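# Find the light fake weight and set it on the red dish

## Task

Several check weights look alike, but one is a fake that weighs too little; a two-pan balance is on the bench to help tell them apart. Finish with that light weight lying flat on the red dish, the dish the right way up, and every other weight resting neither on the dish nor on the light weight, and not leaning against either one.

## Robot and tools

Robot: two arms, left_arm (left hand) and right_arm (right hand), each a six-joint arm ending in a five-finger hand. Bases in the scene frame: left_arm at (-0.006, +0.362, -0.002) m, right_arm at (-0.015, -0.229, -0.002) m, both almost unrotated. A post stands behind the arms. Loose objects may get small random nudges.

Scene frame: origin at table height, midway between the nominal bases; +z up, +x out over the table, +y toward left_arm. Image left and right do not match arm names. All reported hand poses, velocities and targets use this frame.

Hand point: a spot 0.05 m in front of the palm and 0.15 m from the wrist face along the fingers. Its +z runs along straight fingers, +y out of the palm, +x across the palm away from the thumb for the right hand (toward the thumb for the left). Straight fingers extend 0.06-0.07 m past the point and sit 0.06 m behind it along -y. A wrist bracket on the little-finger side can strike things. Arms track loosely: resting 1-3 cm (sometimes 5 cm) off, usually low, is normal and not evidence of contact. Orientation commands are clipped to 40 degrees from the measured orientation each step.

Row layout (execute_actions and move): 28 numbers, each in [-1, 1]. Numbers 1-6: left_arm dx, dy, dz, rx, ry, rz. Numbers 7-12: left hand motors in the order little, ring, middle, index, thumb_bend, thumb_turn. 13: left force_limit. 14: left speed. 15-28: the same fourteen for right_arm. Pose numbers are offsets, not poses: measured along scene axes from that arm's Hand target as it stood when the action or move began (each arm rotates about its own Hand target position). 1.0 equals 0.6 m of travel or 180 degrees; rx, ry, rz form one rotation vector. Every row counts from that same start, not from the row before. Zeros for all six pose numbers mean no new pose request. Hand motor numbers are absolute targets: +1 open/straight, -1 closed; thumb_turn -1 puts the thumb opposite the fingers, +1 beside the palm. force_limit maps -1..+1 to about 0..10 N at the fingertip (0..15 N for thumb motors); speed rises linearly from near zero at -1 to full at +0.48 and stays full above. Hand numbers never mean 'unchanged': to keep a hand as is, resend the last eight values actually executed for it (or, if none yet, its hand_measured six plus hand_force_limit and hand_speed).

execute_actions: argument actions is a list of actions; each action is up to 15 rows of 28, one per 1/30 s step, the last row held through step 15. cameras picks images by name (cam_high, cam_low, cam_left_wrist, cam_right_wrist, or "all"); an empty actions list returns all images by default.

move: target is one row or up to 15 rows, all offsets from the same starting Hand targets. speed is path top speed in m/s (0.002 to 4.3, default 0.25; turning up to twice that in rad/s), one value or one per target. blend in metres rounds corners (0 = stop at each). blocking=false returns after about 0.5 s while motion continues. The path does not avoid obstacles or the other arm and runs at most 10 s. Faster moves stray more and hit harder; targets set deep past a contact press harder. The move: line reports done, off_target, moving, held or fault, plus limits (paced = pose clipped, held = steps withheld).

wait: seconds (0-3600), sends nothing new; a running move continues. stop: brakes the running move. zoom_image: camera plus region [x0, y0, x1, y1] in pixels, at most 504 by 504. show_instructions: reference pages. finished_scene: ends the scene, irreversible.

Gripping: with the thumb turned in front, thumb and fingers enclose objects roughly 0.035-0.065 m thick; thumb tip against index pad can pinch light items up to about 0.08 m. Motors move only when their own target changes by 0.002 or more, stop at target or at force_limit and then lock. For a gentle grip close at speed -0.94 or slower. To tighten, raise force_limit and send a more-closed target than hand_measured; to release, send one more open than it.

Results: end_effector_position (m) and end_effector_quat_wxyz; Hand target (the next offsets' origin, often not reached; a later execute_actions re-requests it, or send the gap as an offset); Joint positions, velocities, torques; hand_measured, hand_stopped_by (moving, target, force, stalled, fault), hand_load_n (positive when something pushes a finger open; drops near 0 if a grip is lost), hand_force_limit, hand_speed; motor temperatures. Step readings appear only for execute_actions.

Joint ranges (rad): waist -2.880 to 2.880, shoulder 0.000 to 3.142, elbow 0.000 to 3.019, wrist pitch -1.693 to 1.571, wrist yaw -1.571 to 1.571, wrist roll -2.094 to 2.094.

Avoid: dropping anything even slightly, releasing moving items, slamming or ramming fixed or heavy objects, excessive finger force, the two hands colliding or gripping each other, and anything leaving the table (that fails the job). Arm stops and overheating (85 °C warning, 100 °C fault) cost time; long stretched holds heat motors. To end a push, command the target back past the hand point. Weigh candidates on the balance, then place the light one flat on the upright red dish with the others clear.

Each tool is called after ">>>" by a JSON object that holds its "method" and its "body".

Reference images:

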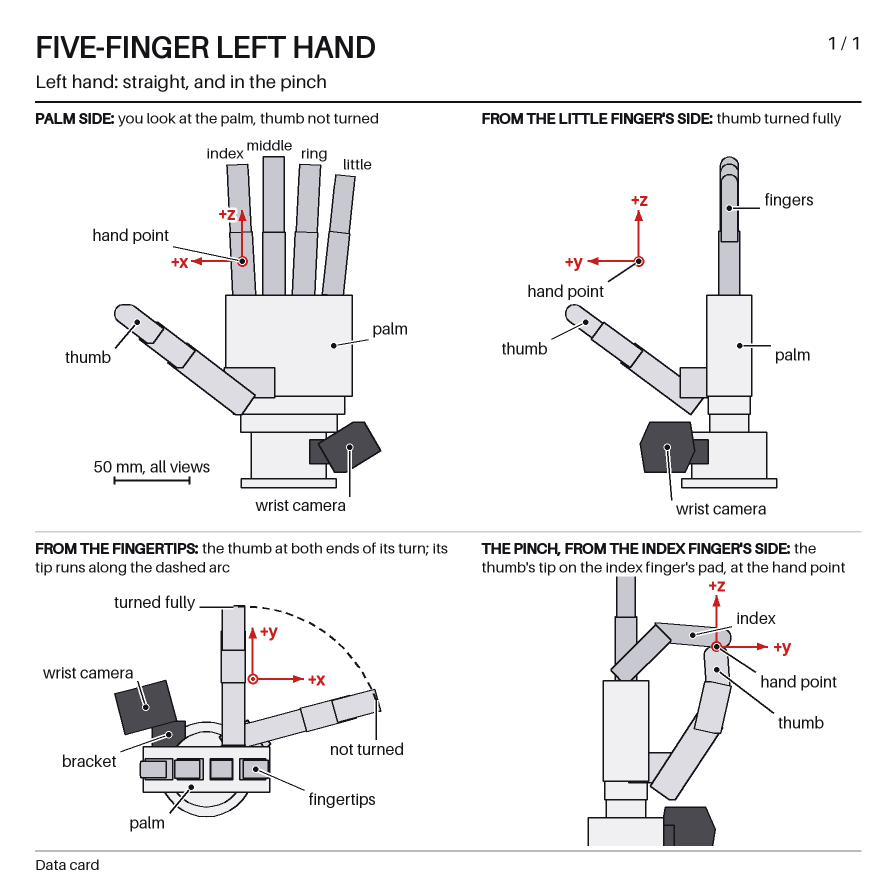

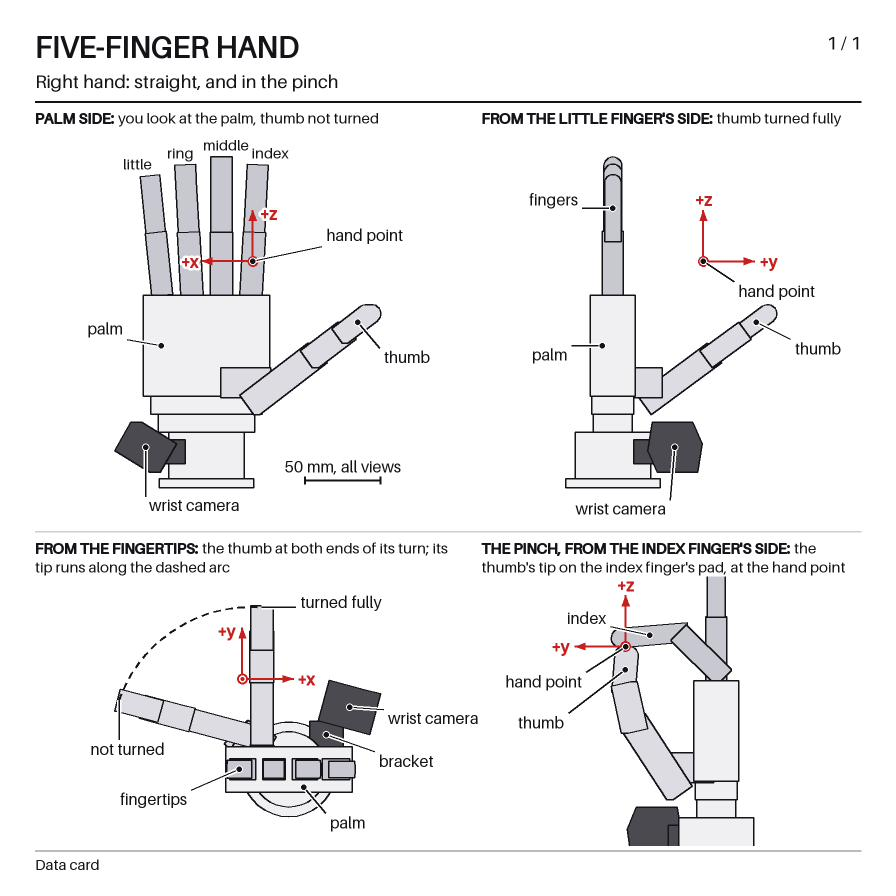

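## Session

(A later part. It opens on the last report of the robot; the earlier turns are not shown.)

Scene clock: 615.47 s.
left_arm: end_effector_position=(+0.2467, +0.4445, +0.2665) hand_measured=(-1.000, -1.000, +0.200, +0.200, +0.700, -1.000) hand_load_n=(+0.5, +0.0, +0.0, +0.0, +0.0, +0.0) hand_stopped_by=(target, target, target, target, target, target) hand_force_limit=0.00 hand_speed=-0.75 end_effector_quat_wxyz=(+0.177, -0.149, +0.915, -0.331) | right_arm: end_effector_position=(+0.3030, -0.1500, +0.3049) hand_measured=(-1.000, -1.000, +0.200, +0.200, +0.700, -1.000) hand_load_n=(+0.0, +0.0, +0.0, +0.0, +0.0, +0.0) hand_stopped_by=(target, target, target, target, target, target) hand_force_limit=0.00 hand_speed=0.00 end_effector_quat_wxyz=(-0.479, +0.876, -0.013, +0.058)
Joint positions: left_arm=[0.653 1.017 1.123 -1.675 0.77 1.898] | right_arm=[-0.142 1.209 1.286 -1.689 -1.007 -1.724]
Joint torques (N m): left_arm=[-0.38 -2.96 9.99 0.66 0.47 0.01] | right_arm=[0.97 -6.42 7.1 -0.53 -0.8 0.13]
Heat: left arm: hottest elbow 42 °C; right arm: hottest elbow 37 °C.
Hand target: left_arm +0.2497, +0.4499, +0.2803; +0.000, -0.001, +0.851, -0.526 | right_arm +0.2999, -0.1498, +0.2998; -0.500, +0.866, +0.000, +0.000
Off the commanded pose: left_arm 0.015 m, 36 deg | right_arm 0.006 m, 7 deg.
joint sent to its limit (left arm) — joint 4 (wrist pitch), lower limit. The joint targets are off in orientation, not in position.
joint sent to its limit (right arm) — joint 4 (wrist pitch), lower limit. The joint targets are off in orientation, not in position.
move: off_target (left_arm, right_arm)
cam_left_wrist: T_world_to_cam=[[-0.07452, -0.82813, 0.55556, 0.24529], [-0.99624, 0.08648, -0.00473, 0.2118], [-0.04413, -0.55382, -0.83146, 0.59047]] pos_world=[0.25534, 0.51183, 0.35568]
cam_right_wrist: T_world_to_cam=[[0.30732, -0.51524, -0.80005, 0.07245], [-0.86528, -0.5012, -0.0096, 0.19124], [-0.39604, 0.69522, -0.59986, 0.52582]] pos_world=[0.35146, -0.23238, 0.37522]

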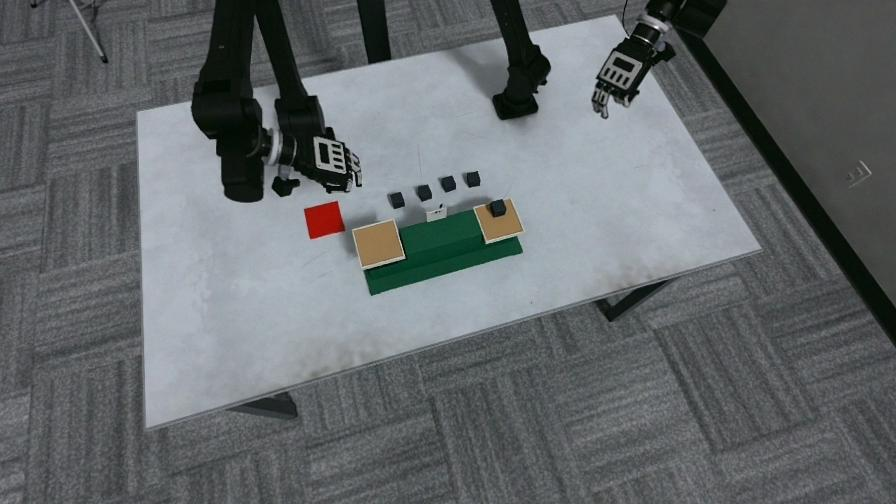

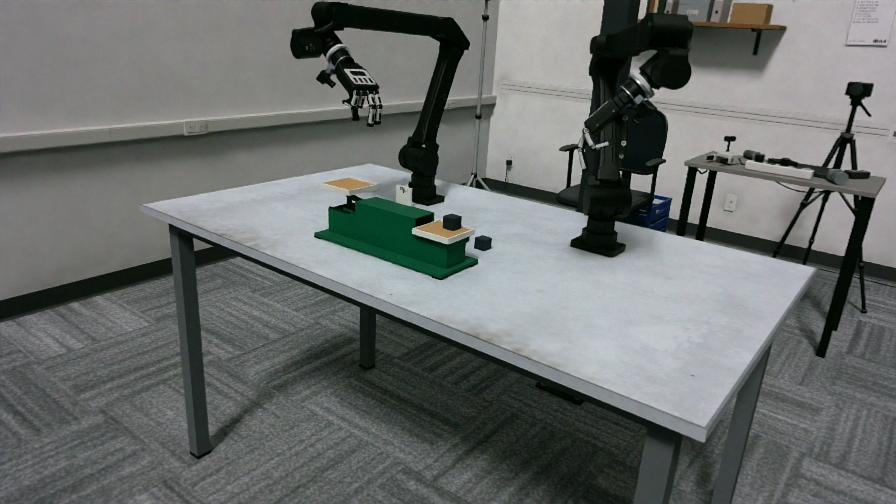

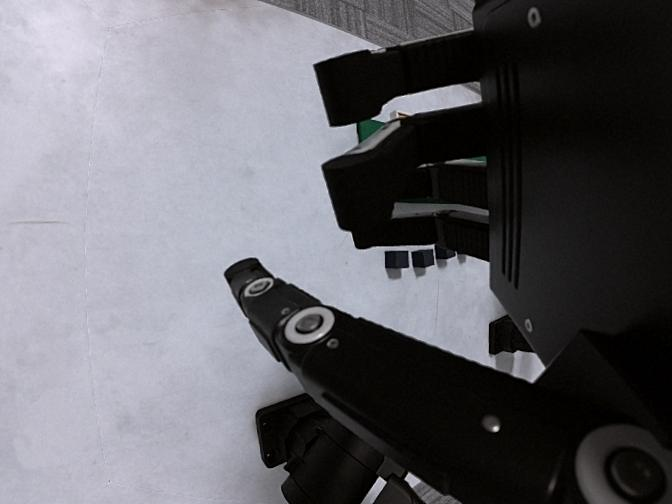

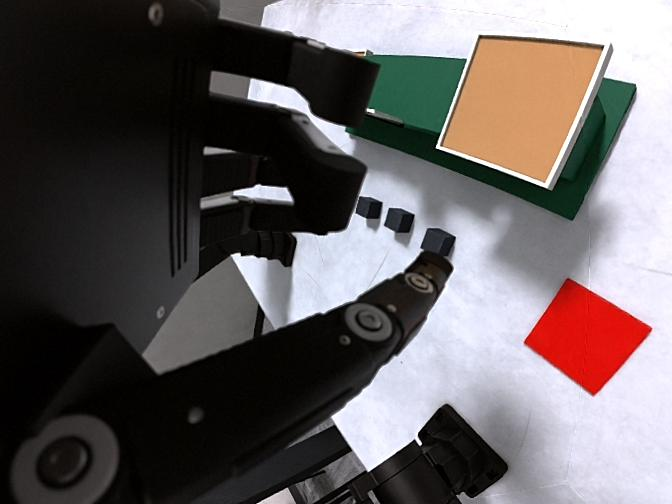

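>>> {"method": "move", "body": {"target": [[0,0,0,0,0,0,-1,-1,0.2,0.2,0.7,-1,0,-0.75,-0.15,0.55,-0.25,0.019,0,0,-1,-1,0.2,0.2,0.7,-1,0,0]], "speed": [0.25], "cameras": ["all"]}}

Scene clock: 629.17 s.
left_arm: end_effector_position=(+0.2467, +0.4447, +0.2664) hand_measured=(-1.000, -1.000, +0.200, +0.200, +0.700, -1.000) hand_load_n=(+0.0, +0.0, +0.0, +0.0, +0.0, +0.0) hand_stopped_by=(target, target, target, target, target, target) hand_force_limit=0.00 hand_speed=-0.75 end_effector_quat_wxyz=(+0.177, -0.148, +0.915, -0.331) | right_arm: end_effector_position=(+0.2115, +0.1804, +0.1544) hand_measured=(-1.000, -1.000, +0.200, +0.200, +0.700, -1.000) hand_load_n=(+0.0, +0.0, +0.0, +0.0, +0.0, +0.0) hand_stopped_by=(target, target, target, target, target, target) hand_force_limit=0.00 hand_speed=0.00 end_effector_quat_wxyz=(-0.525, +0.851, +0.006, +0.003)
Joint positions: left_arm=[0.653 1.017 1.123 -1.675 0.769 1.9] | right_arm=[0.818 1.245 0.783 -0.148 -0.674 -0.425]
Joint torques (N m): left_arm=[-0.38 -2.96 10 0.66 0.46 0.04] | right_arm=[1.08 -7.71 7.34 1.77 -0.27 0.12]
Heat: left arm: hottest elbow 43 °C; right arm: hottest elbow 38 °C.
Hand target: left_arm +0.2497, +0.4499, +0.2803; +0.000, -0.001, +0.851, -0.526 | right_arm +0.2099, +0.1802, +0.1498; -0.525, +0.851, +0.000, +0.000
Off the commanded pose: left_arm 0.015 m, 36 deg | right_arm 0.005 m, 1 deg.
joint sent to its limit (left arm) — joint 4 (wrist pitch), lower limit. The joint targets are off in orientation, not in position.
move: done
cam_left_wrist: T_world_to_cam=[[-0.07567, -0.82877, 0.55445, 0.24631], [-0.99614, 0.0876, -0.00501, 0.2113], [-0.04442, -0.55269, -0.8322, 0.59023]] pos_world=[0.25534, 0.51184, 0.35568]
cam_right_wrist: T_world_to_cam=[[0.28825, -0.40082, -0.86963, 0.14456], [-0.81642, -0.57744, -0.00447, 0.27879], [-0.50037, 0.71127, -0.49369, 0.17235]] pos_world=[0.27218, 0.09634, 0.21204]

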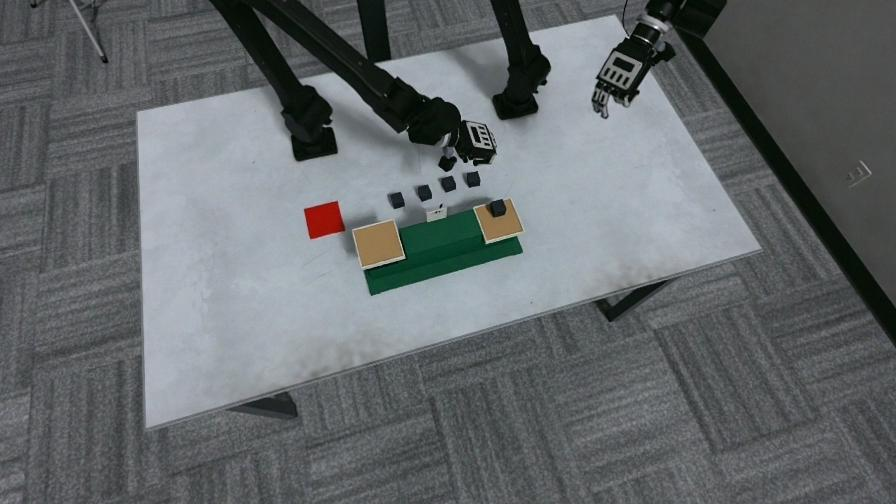

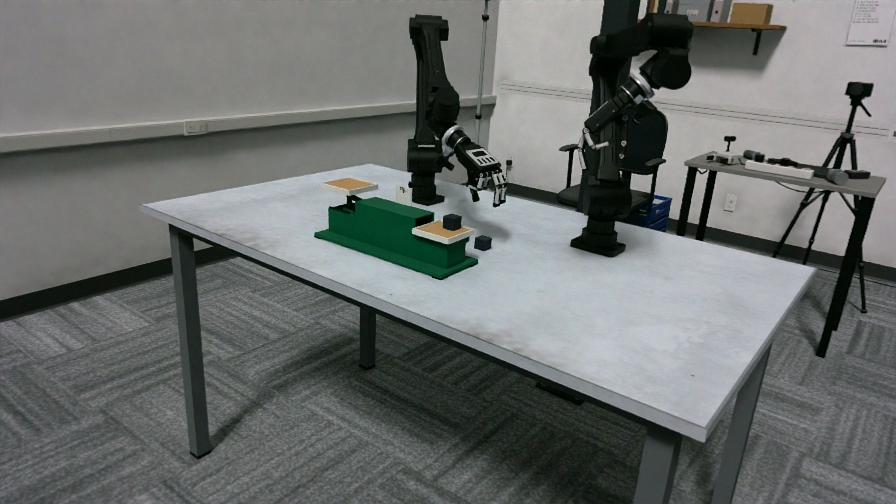

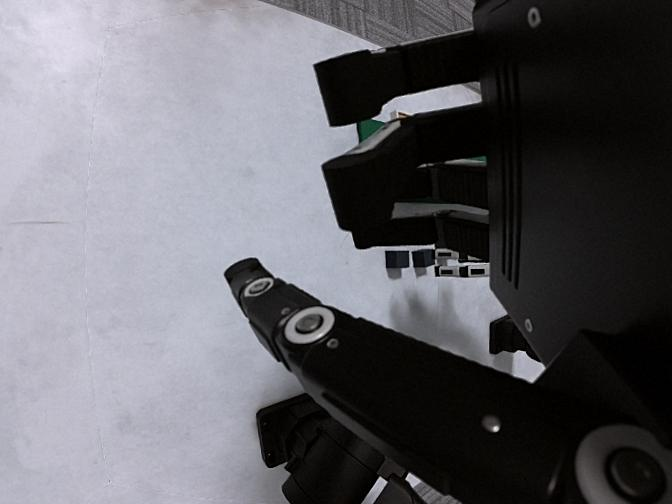

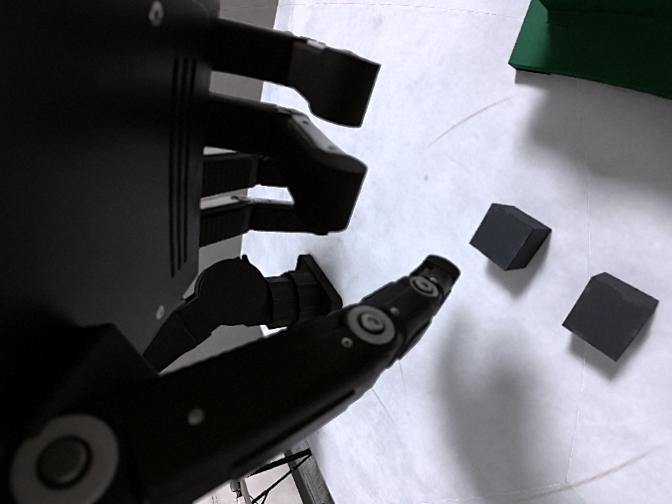

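>>> {"method": "zoom_image", "body": {"camera": "cam_right_wrist", "region": [440, 180, 672, 380]}}

>>> {"method": "zoom_image", "body": {"camera": "cam_high", "region": [380, 110, 540, 250]}}

Scaled by 2.172 from the camera's image (finer frame: 960x720).

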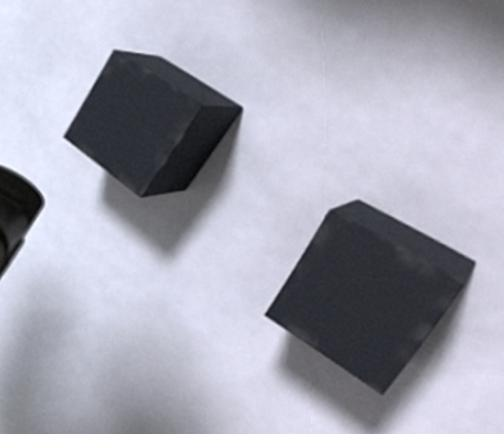

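Scaled by 3.150.

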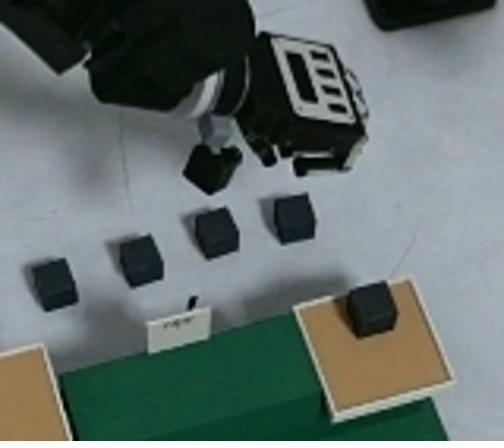

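>>> {"method": "move", "body": {"target": [[0,0,0,0,0,0,-1,-1,0.2,0.2,0.7,-1,0,-0.75,0.0025,0.006,-0.1,0,0,0,-1,-1,0.2,0.2,0.7,-1,0,0]], "speed": [0.15], "cameras": ["cam_high","cam_low","cam_right_wrist"]}}

>>> {"method": "zoom_image", "body": {"camera": "cam_right_wrist", "region": [380, 150, 620, 350]}}

Scene clock: 676.27 s.
left_arm: end_effector_position=(+0.2467, +0.4447, +0.2664) hand_measured=(-1.000, -1.000, +0.200, +0.200, +0.700, -1.000) hand_load_n=(+0.0, +0.0, +0.0, +0.0, +0.0, +0.0) hand_stopped_by=(target, target, target, target, target, target) hand_force_limit=0.00 hand_speed=-0.75 end_effector_quat_wxyz=(+0.177, -0.148, +0.915, -0.331) | right_arm: end_effector_position=(+0.2134, +0.1819, +0.0913) hand_measured=(-1.000, -1.000, +0.200, +0.200, +0.700, -1.000) hand_load_n=(+0.0, +0.0, +0.0, +0.0, +0.0, +0.0) hand_stopped_by=(target, target, target, target, target, target) hand_force_limit=0.00 hand_speed=0.00 end_effector_quat_wxyz=(-0.523, +0.852, +0.003, +0.002)
Joint positions: left_arm=[0.653 1.017 1.123 -1.675 0.769 1.9] | right_arm=[0.818 1.363 0.695 0.053 -0.671 -0.422]
Joint torques (N m): left_arm=[-0.38 -3.02 10 0.66 0.46 0.04] | right_arm=[1.44 -9 6.9 1.78 -0.26 0.12]
Heat: left arm: hottest elbow 45 °C; right arm: hottest elbow 38 °C.
Hand target: left_arm +0.2497, +0.4499, +0.2803; +0.000, -0.001, +0.851, -0.526 | right_arm +0.2113, +0.1838, +0.0897; -0.525, +0.851, +0.000, +0.000
Off the commanded pose: left_arm 0.015 m, 36 deg | right_arm 0.003 m, 1 deg.
joint sent to its limit (left arm) — joint 4 (wrist pitch), lower limit. The joint targets are off in orientation, not in position.
move: done
cam_right_wrist: T_world_to_cam=[[0.28227, -0.40588, -0.86924, 0.09197], [-0.81877, -0.57412, 0.0022, 0.28022], [-0.49994, 0.71109, -0.49438, 0.14101]] pos_world=[0.27398, 0.09794, 0.14904]

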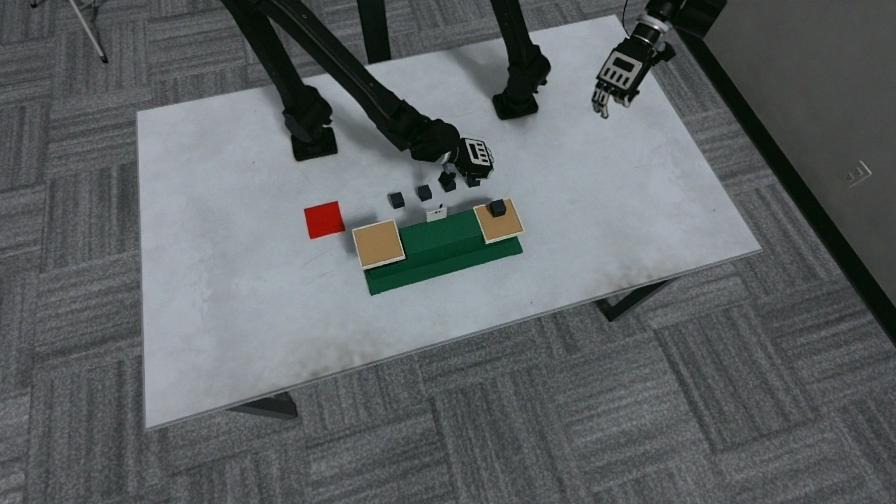

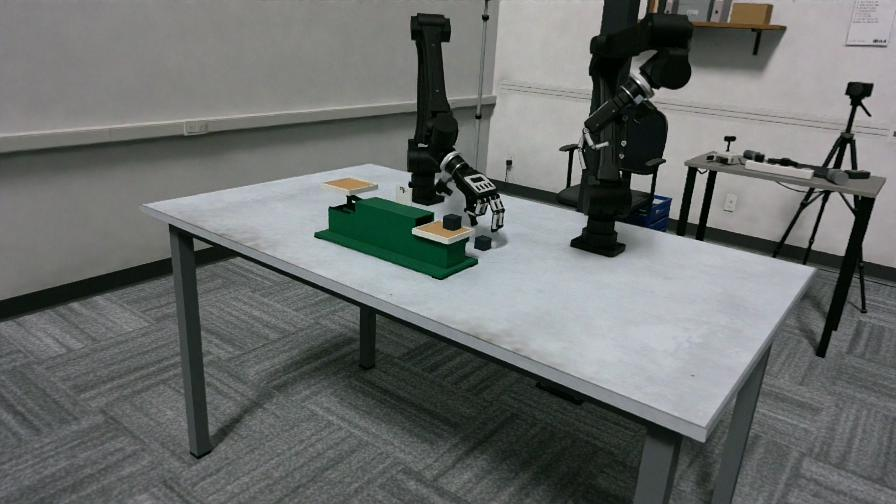

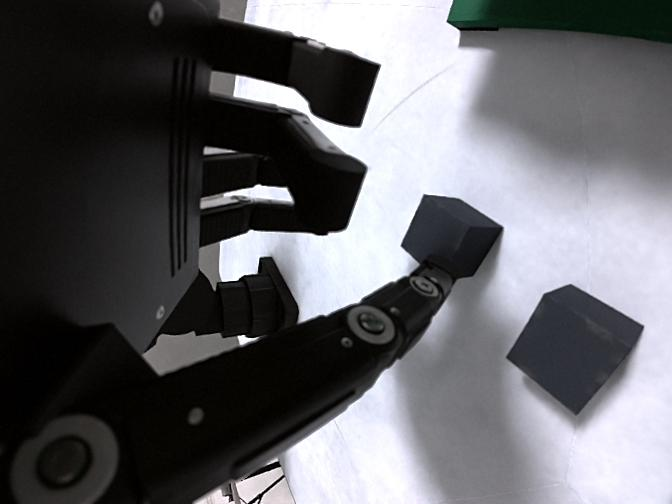

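Scaled by 2.100 from the camera's image (finer frame: 960x720).

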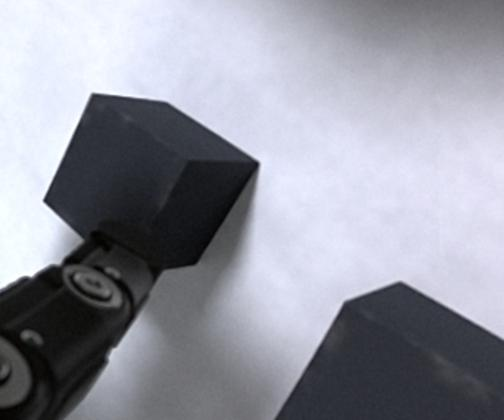

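>>> {"method": "move", "body": {"target": [[0,0,0,0,0,0,-1,-1,0.2,0.2,0.7,-1,0,-0.75,0.0,-0.001,-0.063,0,0,0,-1,-1,0.2,0.2,0.66,-1,0,0]], "speed": [0.08], "cameras": ["cam_high","cam_right_wrist"]}}

>>> {"method": "zoom_image", "body": {"camera": "cam_right_wrist", "region": [300, 150, 540, 350]}}

Scene clock: 702.93 s.
left_arm: end_effector_position=(+0.2467, +0.4447, +0.2664) hand_measured=(-1.000, -1.000, +0.200, +0.200, +0.700, -1.000) hand_load_n=(+0.0, +0.0, +0.0, +0.0, +0.0, +0.0) hand_stopped_by=(target, target, target, target, target, target) hand_force_limit=0.00 hand_speed=-0.75 end_effector_quat_wxyz=(+0.177, -0.148, +0.915, -0.331) | right_arm: end_effector_position=(+0.2144, +0.1831, +0.0569) hand_measured=(-1.000, -1.000, +0.200, +0.200, +0.660, -1.000) hand_load_n=(+0.0, +0.0, +0.0, +0.0, +0.0, +0.0) hand_stopped_by=(target, target, target, target, target, target) hand_force_limit=0.00 hand_speed=0.00 end_effector_quat_wxyz=(-0.526, +0.851, +0.004, +0.005)
Joint positions: left_arm=[0.653 1.017 1.123 -1.675 0.769 1.9] | right_arm=[0.818 1.446 0.653 0.185 -0.671 -0.422]
Joint torques (N m): left_arm=[-0.38 -2.96 10 0.66 0.46 0.04] | right_arm=[1.26 -8.47 5.94 1.78 -0.3 0.12]
Heat: left arm: hottest elbow 46 °C; right arm: hottest elbow 37 °C.
Hand target: left_arm +0.2497, +0.4499, +0.2803; +0.000, -0.001, +0.851, -0.526 | right_arm +0.2114, +0.1833, +0.0520; -0.525, +0.851, +0.000, +0.000
Off the commanded pose: left_arm 0.015 m, 36 deg | right_arm 0.006 m, 1 deg.
joint sent to its limit (left arm) — joint 4 (wrist pitch), lower limit. The joint targets are off in orientation, not in position.
move: done
cam_right_wrist: T_world_to_cam=[[0.28672, -0.40093, -0.87008, 0.06038], [-0.81888, -0.57395, -0.00537, 0.28228], [-0.49723, 0.71403, -0.49287, 0.12254]] pos_world=[0.27477, 0.09873, 0.11444]

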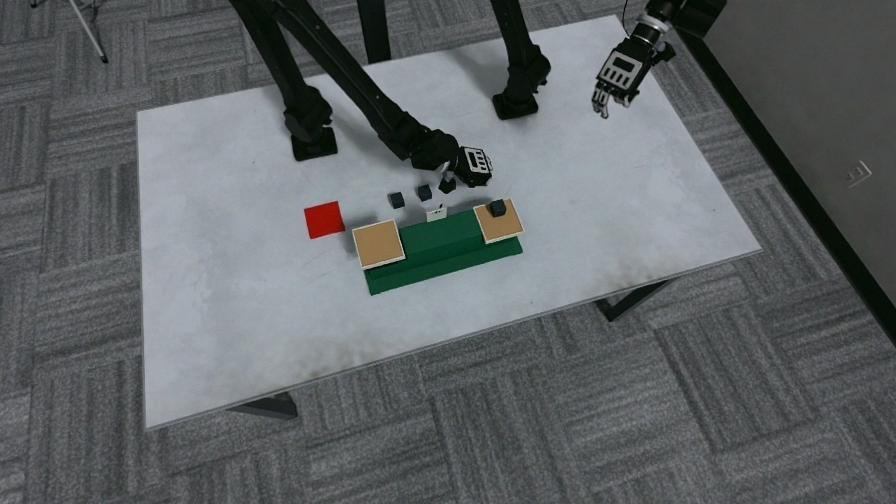

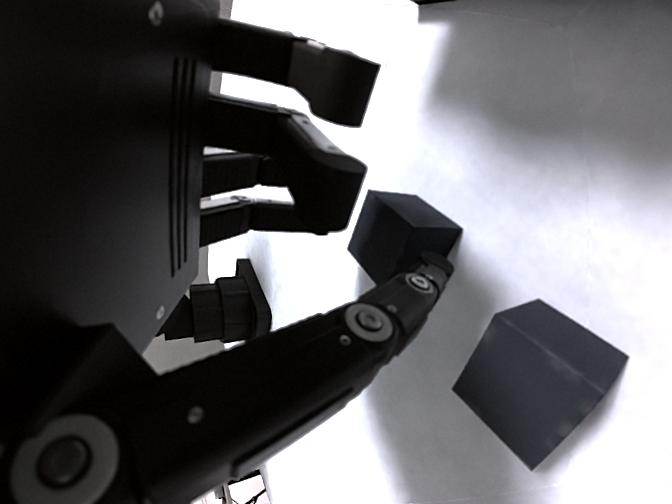

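Scaled by 2.100 from the camera's image (finer frame: 960x720).

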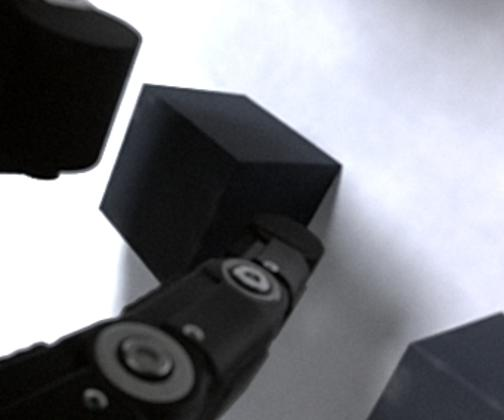

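>>> {"method": "move", "body": {"target": [[0,0,0,0,0,0,-1,-1,0.2,0.2,0.7,-1,0,-0.75,0.01,-0.003,-0.02,0,0,0,-1,-1,0.2,0.2,0.66,-1,0,0]], "speed": [0.06], "cameras": ["cam_right_wrist"]}}

>>> {"method": "zoom_image", "body": {"camera": "cam_right_wrist", "region": [300, 150, 540, 350]}}

Scene clock: 729.23 s.
left_arm: end_effector_position=(+0.2467, +0.4447, +0.2664) hand_measured=(-1.000, -1.000, +0.200, +0.200, +0.700, -1.000) hand_load_n=(+0.0, +0.0, +0.0, +0.0, +0.0, +0.0) hand_stopped_by=(target, target, target, target, target, target) hand_force_limit=0.00 hand_speed=-0.75 end_effector_quat_wxyz=(+0.177, -0.148, +0.915, -0.331) | right_arm: end_effector_position=(+0.2150, +0.1858, +0.0467) hand_measured=(-1.000, -1.000, +0.200, +0.200, +0.660, -1.000) hand_load_n=(+0.0, +0.0, +0.0, +0.0, +0.0, +0.0) hand_stopped_by=(target, target, target, target, target, target) hand_force_limit=0.00 hand_speed=0.00 end_effector_quat_wxyz=(-0.527, +0.850, +0.006, +0.000)
Joint positions: left_arm=[0.653 1.017 1.123 -1.675 0.769 1.9] | right_arm=[0.818 1.482 0.653 0.219 -0.681 -0.422]
Joint torques (N m): left_arm=[-0.44 -2.96 10 0.66 0.46 0.04] | right_arm=[0.15 -8.53 5.52 1.74 -0.4 0.03]
Heat: left arm: hottest elbow 47 °C; right arm: hottest elbow 37 °C.
Hand target: left_arm +0.2497, +0.4499, +0.2803; +0.000, -0.001, +0.851, -0.526 | right_arm +0.2174, +0.1815, +0.0401; -0.525, +0.851, +0.000, +0.000
Off the commanded pose: left_arm 0.015 m, 36 deg | right_arm 0.008 m, 1 deg.
joint sent to its limit (left arm) — joint 4 (wrist pitch), lower limit. The joint targets are off in orientation, not in position.
move: done
cam_right_wrist: T_world_to_cam=[[0.28488, -0.39684, -0.87256, 0.05218], [-0.81415, -0.58066, -0.00173, 0.28434], [-0.50597, 0.71088, -0.4885, 0.11812]] pos_world=[0.2764, 0.10184, 0.10372]

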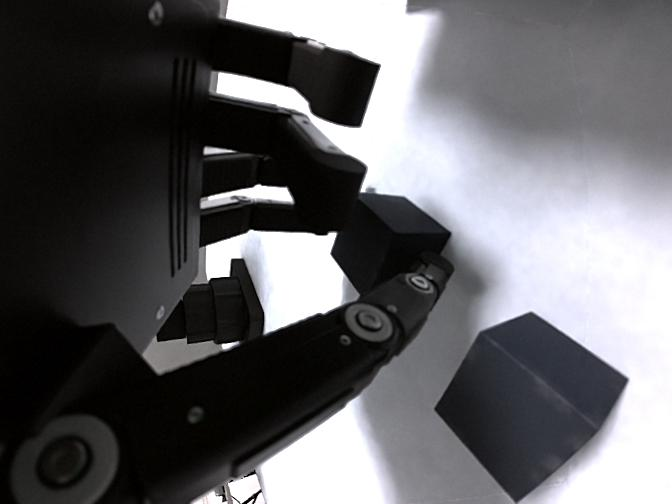

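Scaled by 2.100 from the camera's image (finer frame: 960x720).

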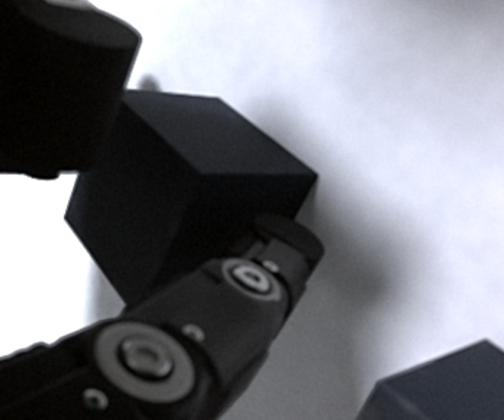

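>>> {"method": "move", "body": {"target": [[0,0,0,0,0,0,-1,-1,0.2,0.2,0.7,-1,0,-0.75,0.0,-0.012,-0.018,0,0,0,-1,-1,0.2,0.2,0.66,-1,0,0]], "speed": [0.06], "cameras": ["cam_right_wrist"]}}

>>> {"method": "zoom_image", "body": {"camera": "cam_right_wrist", "region": [300, 150, 540, 350]}}

Scene clock: 773.27 s.
left_arm: end_effector_position=(+0.2467, +0.4447, +0.2664) hand_measured=(-1.000, -1.000, +0.200, +0.200, +0.700, -1.000) hand_load_n=(+0.0, +0.0, +0.0, +0.0, +0.0, +0.0) hand_stopped_by=(target, target, target, target, target, target) hand_force_limit=0.00 hand_speed=-0.75 end_effector_quat_wxyz=(+0.177, -0.148, +0.915, -0.331) | right_arm: end_effector_position=(+0.2147, +0.1784, +0.0372) hand_measured=(-1.000, -1.000, +0.200, +0.200, +0.660, -1.000) hand_load_n=(+0.0, +0.0, +0.0, +0.0, +0.0, +0.0) hand_stopped_by=(target, target, target, target, target, target) hand_force_limit=0.00 hand_speed=0.00 end_effector_quat_wxyz=(-0.528, +0.849, +0.002, -0.002)
Joint positions: left_arm=[0.653 1.017 1.123 -1.675 0.769 1.9] | right_arm=[0.803 1.495 0.63 0.252 -0.694 -0.422]
Joint torques (N m): left_arm=[-0.38 -2.96 10 0.66 0.46 0.04] | right_arm=[0.15 -8.18 5.38 1.72 -0.32 -0.07]
Heat: left arm: hottest elbow 47 °C; right arm: hottest elbow 36 °C.
Hand target: left_arm +0.2497, +0.4499, +0.2803; +0.000, -0.001, +0.851, -0.526 | right_arm +0.2174, +0.1742, +0.0293; -0.525, +0.851, +0.000, +0.000
Off the commanded pose: left_arm 0.015 m, 36 deg | right_arm 0.009 m, 1 deg.
joint sent to its limit (left arm) — joint 4 (wrist pitch), lower limit. The joint targets are off in orientation, not in position.
move: done
cam_right_wrist: T_world_to_cam=[[0.27578, -0.39591, -0.8759, 0.04294], [-0.81667, -0.57709, 0.00371, 0.27934], [-0.50694, 0.7143, -0.48248, 0.11799]] pos_world=[0.2761, 0.09393, 0.0935]

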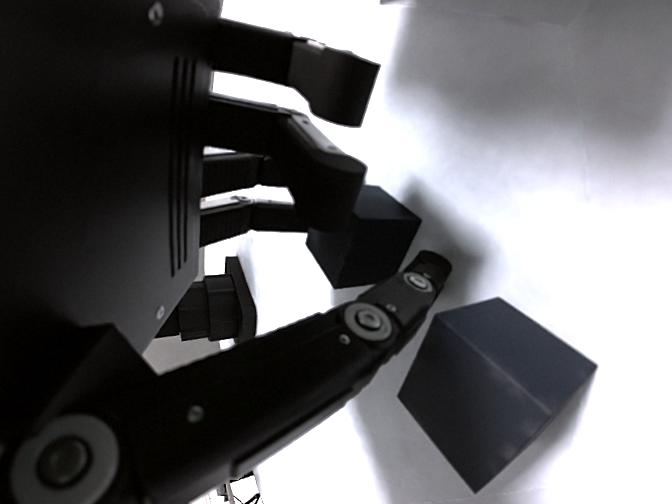

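Scaled by 2.100 from the camera's image (finer frame: 960x720).

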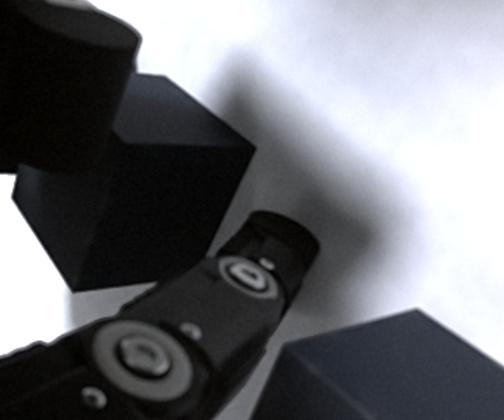

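>>> {"method": "move", "body": {"target": [[0,0,0,0,0,0,-1,-1,0.2,0.2,0.7,-1,0,-0.75,0.0,0.013,-0.009,0,0,0,-1,-1,0.2,0.2,0.66,-1,0,0]], "speed": [0.06], "cameras": ["cam_right_wrist"]}}

Scene clock: 781.83 s.
left_arm: end_effector_position=(+0.2467, +0.4447, +0.2664) hand_measured=(-1.000, -1.000, +0.200, +0.200, +0.700, -1.000) hand_load_n=(+0.0, +0.0, +0.0, +0.0, +0.0, +0.0) hand_stopped_by=(target, target, target, target, target, target) hand_force_limit=0.00 hand_speed=-0.75 end_effector_quat_wxyz=(+0.177, -0.148, +0.915, -0.331) | right_arm: end_effector_position=(+0.2163, +0.1802, +0.0371) hand_measured=(-1.000, -1.000, +0.200, +0.200, +0.662, -1.000) hand_load_n=(+0.0, +0.0, +0.0, +0.0, +3.5, +2.5) hand_stopped_by=(target, target, target, target, target, target) hand_force_limit=0.00 hand_speed=0.00 end_effector_quat_wxyz=(-0.531, +0.848, -0.001, -0.001)
Joint positions: left_arm=[0.653 1.017 1.123 -1.675 0.769 1.9] | right_arm=[0.803 1.502 0.63 0.268 -0.691 -0.411]
Joint torques (N m): left_arm=[-0.38 -2.96 10 0.66 0.46 0.04] | right_arm=[1.38 -6.36 6.11 2.04 0.11 -0.07]
Heat: left arm: hottest elbow 47 °C; right arm: hottest elbow 36 °C.
Hand target: left_arm +0.2497, +0.4499, +0.2803; +0.000, -0.001, +0.851, -0.526 | right_arm +0.2174, +0.1820, +0.0238; -0.525, +0.851, +0.000, +0.000
Off the commanded pose: left_arm 0.015 m, 36 deg | right_arm 0.013 m, 1 deg.
joint sent to its limit (left arm) — joint 4 (wrist pitch), lower limit. The joint targets are off in orientation, not in position.
move: off_target (right_arm)
cam_right_wrist: T_world_to_cam=[[0.27218, -0.39221, -0.87869, 0.04335], [-0.82065, -0.57143, 0.00086, 0.28168], [-0.50244, 0.72086, -0.4774, 0.11508]] pos_world=[0.27718, 0.09501, 0.09279]

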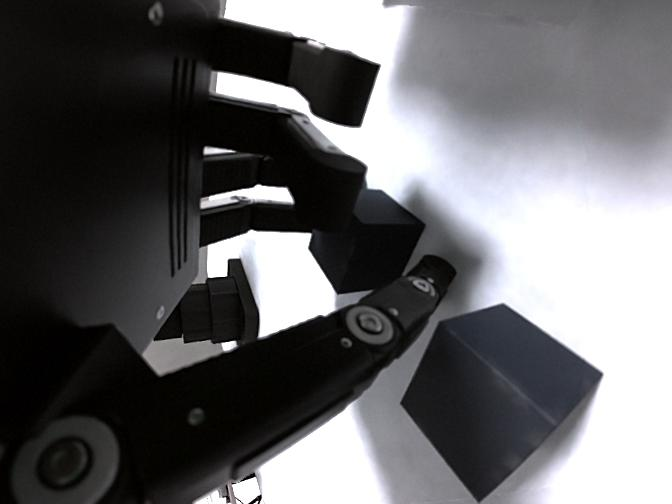

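>>> {"method": "move", "body": {"target": [[0,0,0,0,0,0,-1,-1,0.2,0.2,0.7,-1,0,-0.75,0.0,0.0,0.025,0,0,0,-1,-1,0.2,0.2,0.66,-1,0,0]], "speed": [0.06], "cameras": ["cam_right_wrist"]}}

Scene clock: 789.13 s.
left_arm: end_effector_position=(+0.2467, +0.4447, +0.2664) hand_measured=(-1.000, -1.000, +0.200, +0.200, +0.700, -1.000) hand_load_n=(+0.0, +0.0, +0.0, +0.0, +0.0, +0.0) hand_stopped_by=(target, target, target, target, target, target) hand_force_limit=0.00 hand_speed=-0.75 end_effector_quat_wxyz=(+0.177, -0.148, +0.915, -0.331) | right_arm: end_effector_position=(+0.2157, +0.1782, +0.0358) hand_measured=(-1.000, -1.000, +0.200, +0.200, +0.660, -1.000) hand_load_n=(+0.0, +0.0, +0.0, +0.0, -0.5, -0.5) hand_stopped_by=(target, target, target, target, target, target) hand_force_limit=0.00 hand_speed=0.00 end_effector_quat_wxyz=(-0.526, +0.851, -0.005, -0.002)
Joint positions: left_arm=[0.653 1.017 1.123 -1.675 0.769 1.9] | right_arm=[0.803 1.498 0.63 0.253 -0.685 -0.411]
Joint torques (N m): left_arm=[-0.38 -2.96 10 0.66 0.46 0.04] | right_arm=[1.49 -9.58 7.2 0.76 -0.2 -0.08]
Heat: left arm: hottest elbow 47 °C; right arm: hottest elbow 36 °C.
Hand target: left_arm +0.2497, +0.4499, +0.2803; +0.000, -0.001, +0.851, -0.526 | right_arm +0.2173, +0.1820, +0.0388; -0.525, +0.851, +0.000, +0.000
Off the commanded pose: left_arm 0.015 m, 36 deg | right_arm 0.005 m, 1 deg.
joint sent to its limit (left arm) — joint 4 (wrist pitch), lower limit. The joint targets are off in orientation, not in position.
move: done
cam_right_wrist: T_world_to_cam=[[0.26446, -0.40379, -0.87579, 0.04522], [-0.82389, -0.56662, 0.01245, 0.27951], [-0.50127, 0.71826, -0.48252, 0.11601]] pos_world=[0.27648, 0.09331, 0.0921]

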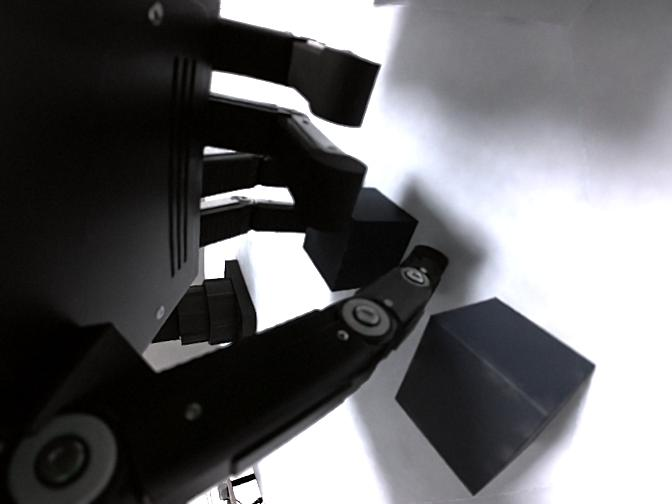

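>>> {"method": "move", "body": {"target": [[0,0,0,0,0,0,-1,-1,0.2,0.2,0.7,-1,0,-0.75,0.0,0.005,0.01,0,0,0,-1,-1,0.2,0.2,0.66,-1,0,0],[0,0,0,0,0,0,-1,-1,0.2,0.2,0.7,-1,0,-0.75,0.0,0.005,0.01,0,0,0,-1,-1,-0.3,-0.3,0.38,-1,-0.5,-0.8]], "speed": 0.06, "cameras": ["cam_right_wrist","cam_high"]}}

Scene clock: 795.03 s.
left_arm: end_effector_position=(+0.2467, +0.4447, +0.2664) hand_measured=(-1.000, -1.000, +0.200, +0.200, +0.700, -1.000) hand_load_n=(+0.0, +0.0, +0.0, +0.0, +0.0, +0.0) hand_stopped_by=(target, target, target, target, target, target) hand_force_limit=0.00 hand_speed=-0.75 end_effector_quat_wxyz=(+0.177, -0.148, +0.915, -0.331) | right_arm: end_effector_position=(+0.2139, +0.1761, +0.0362) hand_measured=(-1.000, -1.000, -0.038, -0.056, +0.530, -1.000) hand_load_n=(+0.0, +0.5, +2.0, +3.0, +3.5, -1.5) hand_stopped_by=(target, target, force, force, force, target) hand_force_limit=-0.50 hand_speed=-0.80 end_effector_quat_wxyz=(-0.521, +0.854, -0.008, -0.004)
Joint positions: left_arm=[0.653 1.017 1.123 -1.675 0.769 1.9] | right_arm=[0.805 1.489 0.63 0.231 -0.679 -0.411]
Joint torques (N m): left_arm=[-0.38 -2.96 10 0.66 0.46 0.04] | right_arm=[1.85 -9.7 8.1 0.84 -0.26 -0.03]
Heat: left arm: hottest elbow 47 °C; right arm: hottest elbow 36 °C.
Hand target: left_arm +0.2497, +0.4499, +0.2803; +0.000, -0.001, +0.851, -0.526 | right_arm +0.2173, +0.1851, +0.0448; -0.525, +0.851, +0.000, +0.000
Off the commanded pose: left_arm 0.015 m, 36 deg | right_arm 0.013 m, 1 deg.
joint sent to its limit (left arm) — joint 4 (wrist pitch), lower limit. The joint targets are off in orientation, not in position.
move: off_target (right_arm); target 2's new numbers were sent with right_arm's hand 0.013 m and 1 deg from that target
cam_right_wrist: T_world_to_cam=[[0.25742, -0.41464, -0.87281, 0.04852], [-0.82573, -0.56355, 0.02419, 0.27627], [-0.50191, 0.71448, -0.48745, 0.11784]] pos_world=[0.27478, 0.09162, 0.09311]
Images, in order (width x height): cam_high 896x504, cam_right_wrist 672x504.

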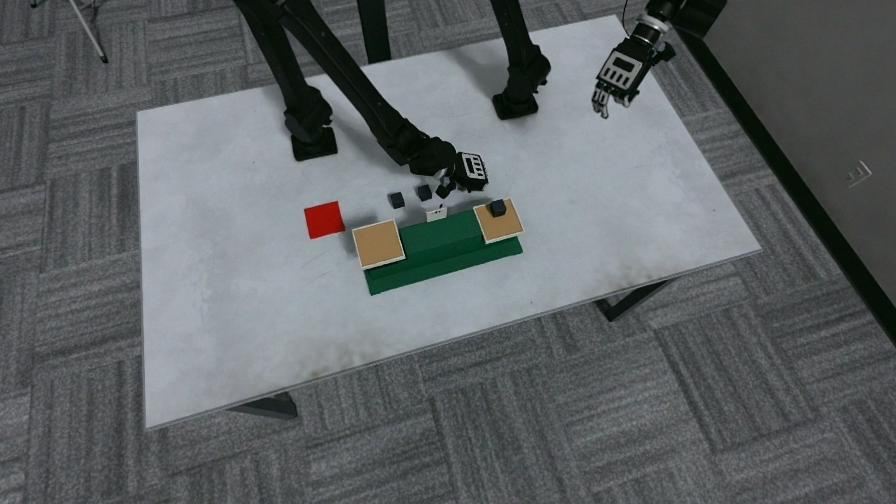

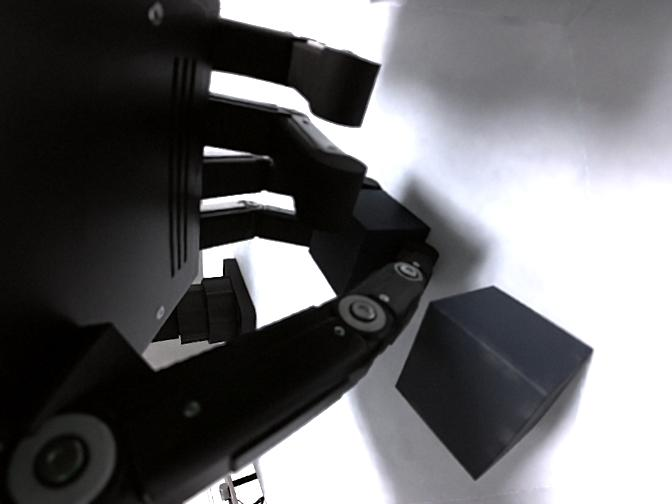

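>>> {"method": "move", "body": {"target": [[0,0,0,0,0,0,-1,-1,0.2,0.2,0.7,-1,0,-0.75,0.0,0.0,0.3,0,0,0,-1,-1,-0.3,-0.3,0.38,-1,-0.5,-0.8],[0,0,0,0,0,0,-1,-1,0.2,0.2,0.7,-1,0,-0.75,0.238,-0.542,0.342,0,0,0,-1,-1,-0.3,-0.3,0.38,-1,-0.5,-0.8]], "speed": [0.15,0.2], "blend": 0.03, "cameras": ["all"]}}

Scene clock: 808.53 s.
left_arm: end_effector_position=(+0.2467, +0.4447, +0.2664) hand_measured=(-1.000, -1.000, +0.200, +0.200, +0.700, -1.000) hand_load_n=(+0.0, +0.0, +0.0, +0.0, +0.0, +0.0) hand_stopped_by=(target, target, target, target, target, target) hand_force_limit=0.00 hand_speed=-0.75 end_effector_quat_wxyz=(+0.177, -0.148, +0.915, -0.331) | right_arm: end_effector_position=(+0.3497, -0.1395, +0.2376) hand_measured=(-1.000, -1.000, -0.038, -0.056, +0.530, -1.000) hand_load_n=(+0.0, +0.0, +2.0, +2.5, +4.0, -1.0) hand_stopped_by=(target, target, force, force, force, target) hand_force_limit=-0.50 hand_speed=-0.80 end_effector_quat_wxyz=(-0.524, +0.852, -0.013, -0.010)
Joint positions: left_arm=[0.653 1.017 1.123 -1.675 0.769 1.9] | right_arm=[-0.121 1.456 1.29 -1.684 -1.082 -1.85]
Joint torques (N m): left_arm=[-0.38 -2.96 10 0.66 0.46 0.04] | right_arm=[1.08 -10.23 11.07 -1.11 -0.93 -0.08]
Motor temperatures (°C): left_arm=[30 27 48 30 32 28] | right_arm=[28 31 37 28 29 27]
Heat: left arm: hottest elbow 48 °C; right arm: hottest elbow 37 °C.
Hand target: left_arm +0.2497, +0.4499, +0.2803; +0.000, -0.001, +0.851, -0.526 | right_arm +0.3602, -0.1401, +0.2499; -0.525, +0.851, +0.000, +0.000
Off the commanded pose: left_arm 0.015 m, 36 deg | right_arm 0.016 m, 2 deg.
joint sent to its limit (left arm) — joint 4 (wrist pitch), lower limit. The joint targets are off in orientation, not in position.
joint sent to its limit (right arm) — joint 4 (wrist pitch), lower limit. The joint targets still meet the commanded pose.
move: off_target (right_arm)
cam_left_wrist: T_world_to_cam=[[-0.07567, -0.82877, 0.55445, 0.24631], [-0.99614, 0.0876, -0.00501, 0.2113], [-0.04442, -0.55269, -0.8322, 0.59023]] pos_world=[0.25534, 0.51184, 0.35568]
cam_right_wrist: T_world_to_cam=[[0.24338, -0.40893, -0.87951, 0.06567], [-0.82604, -0.56265, 0.03303, 0.20376], [-0.50836, 0.71847, -0.47473, 0.50941]] pos_world=[0.4113, -0.22449, 0.29286]

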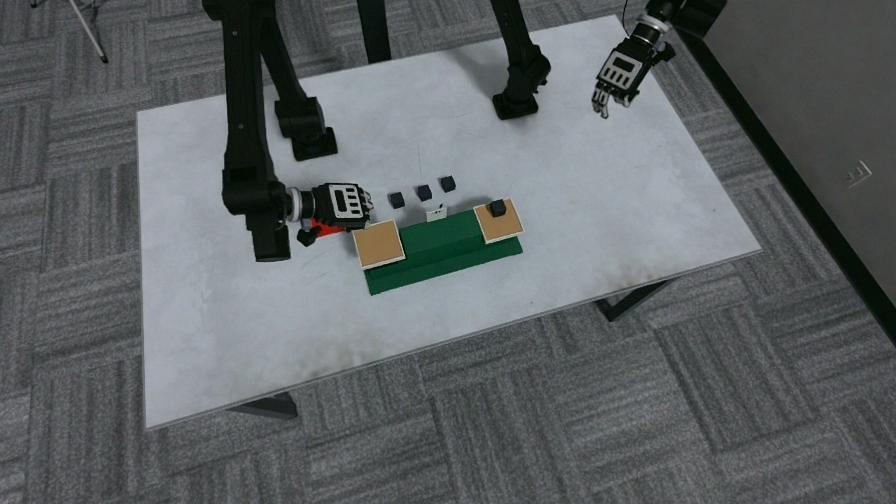

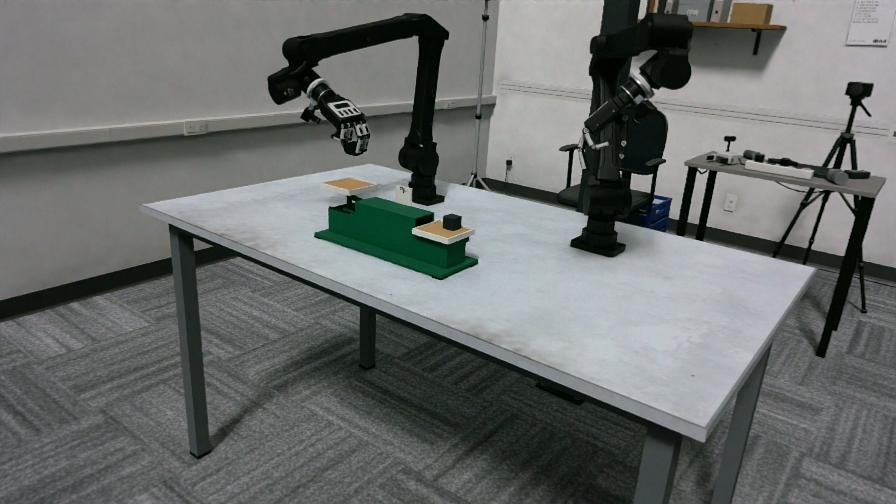

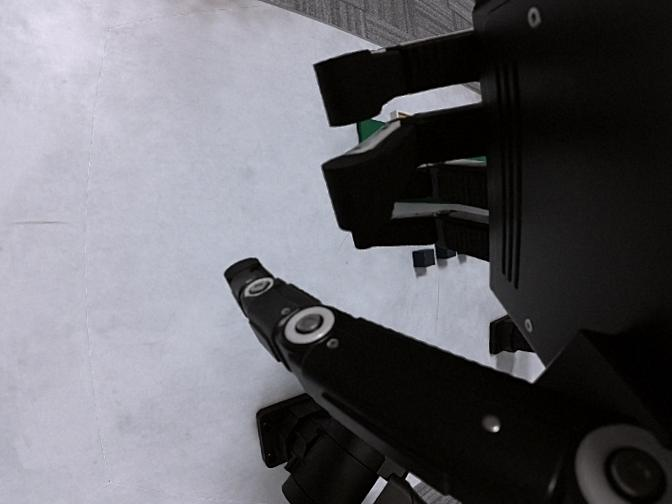

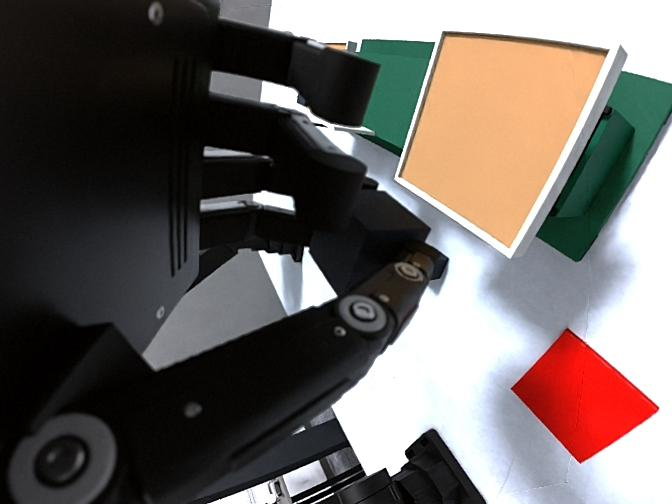

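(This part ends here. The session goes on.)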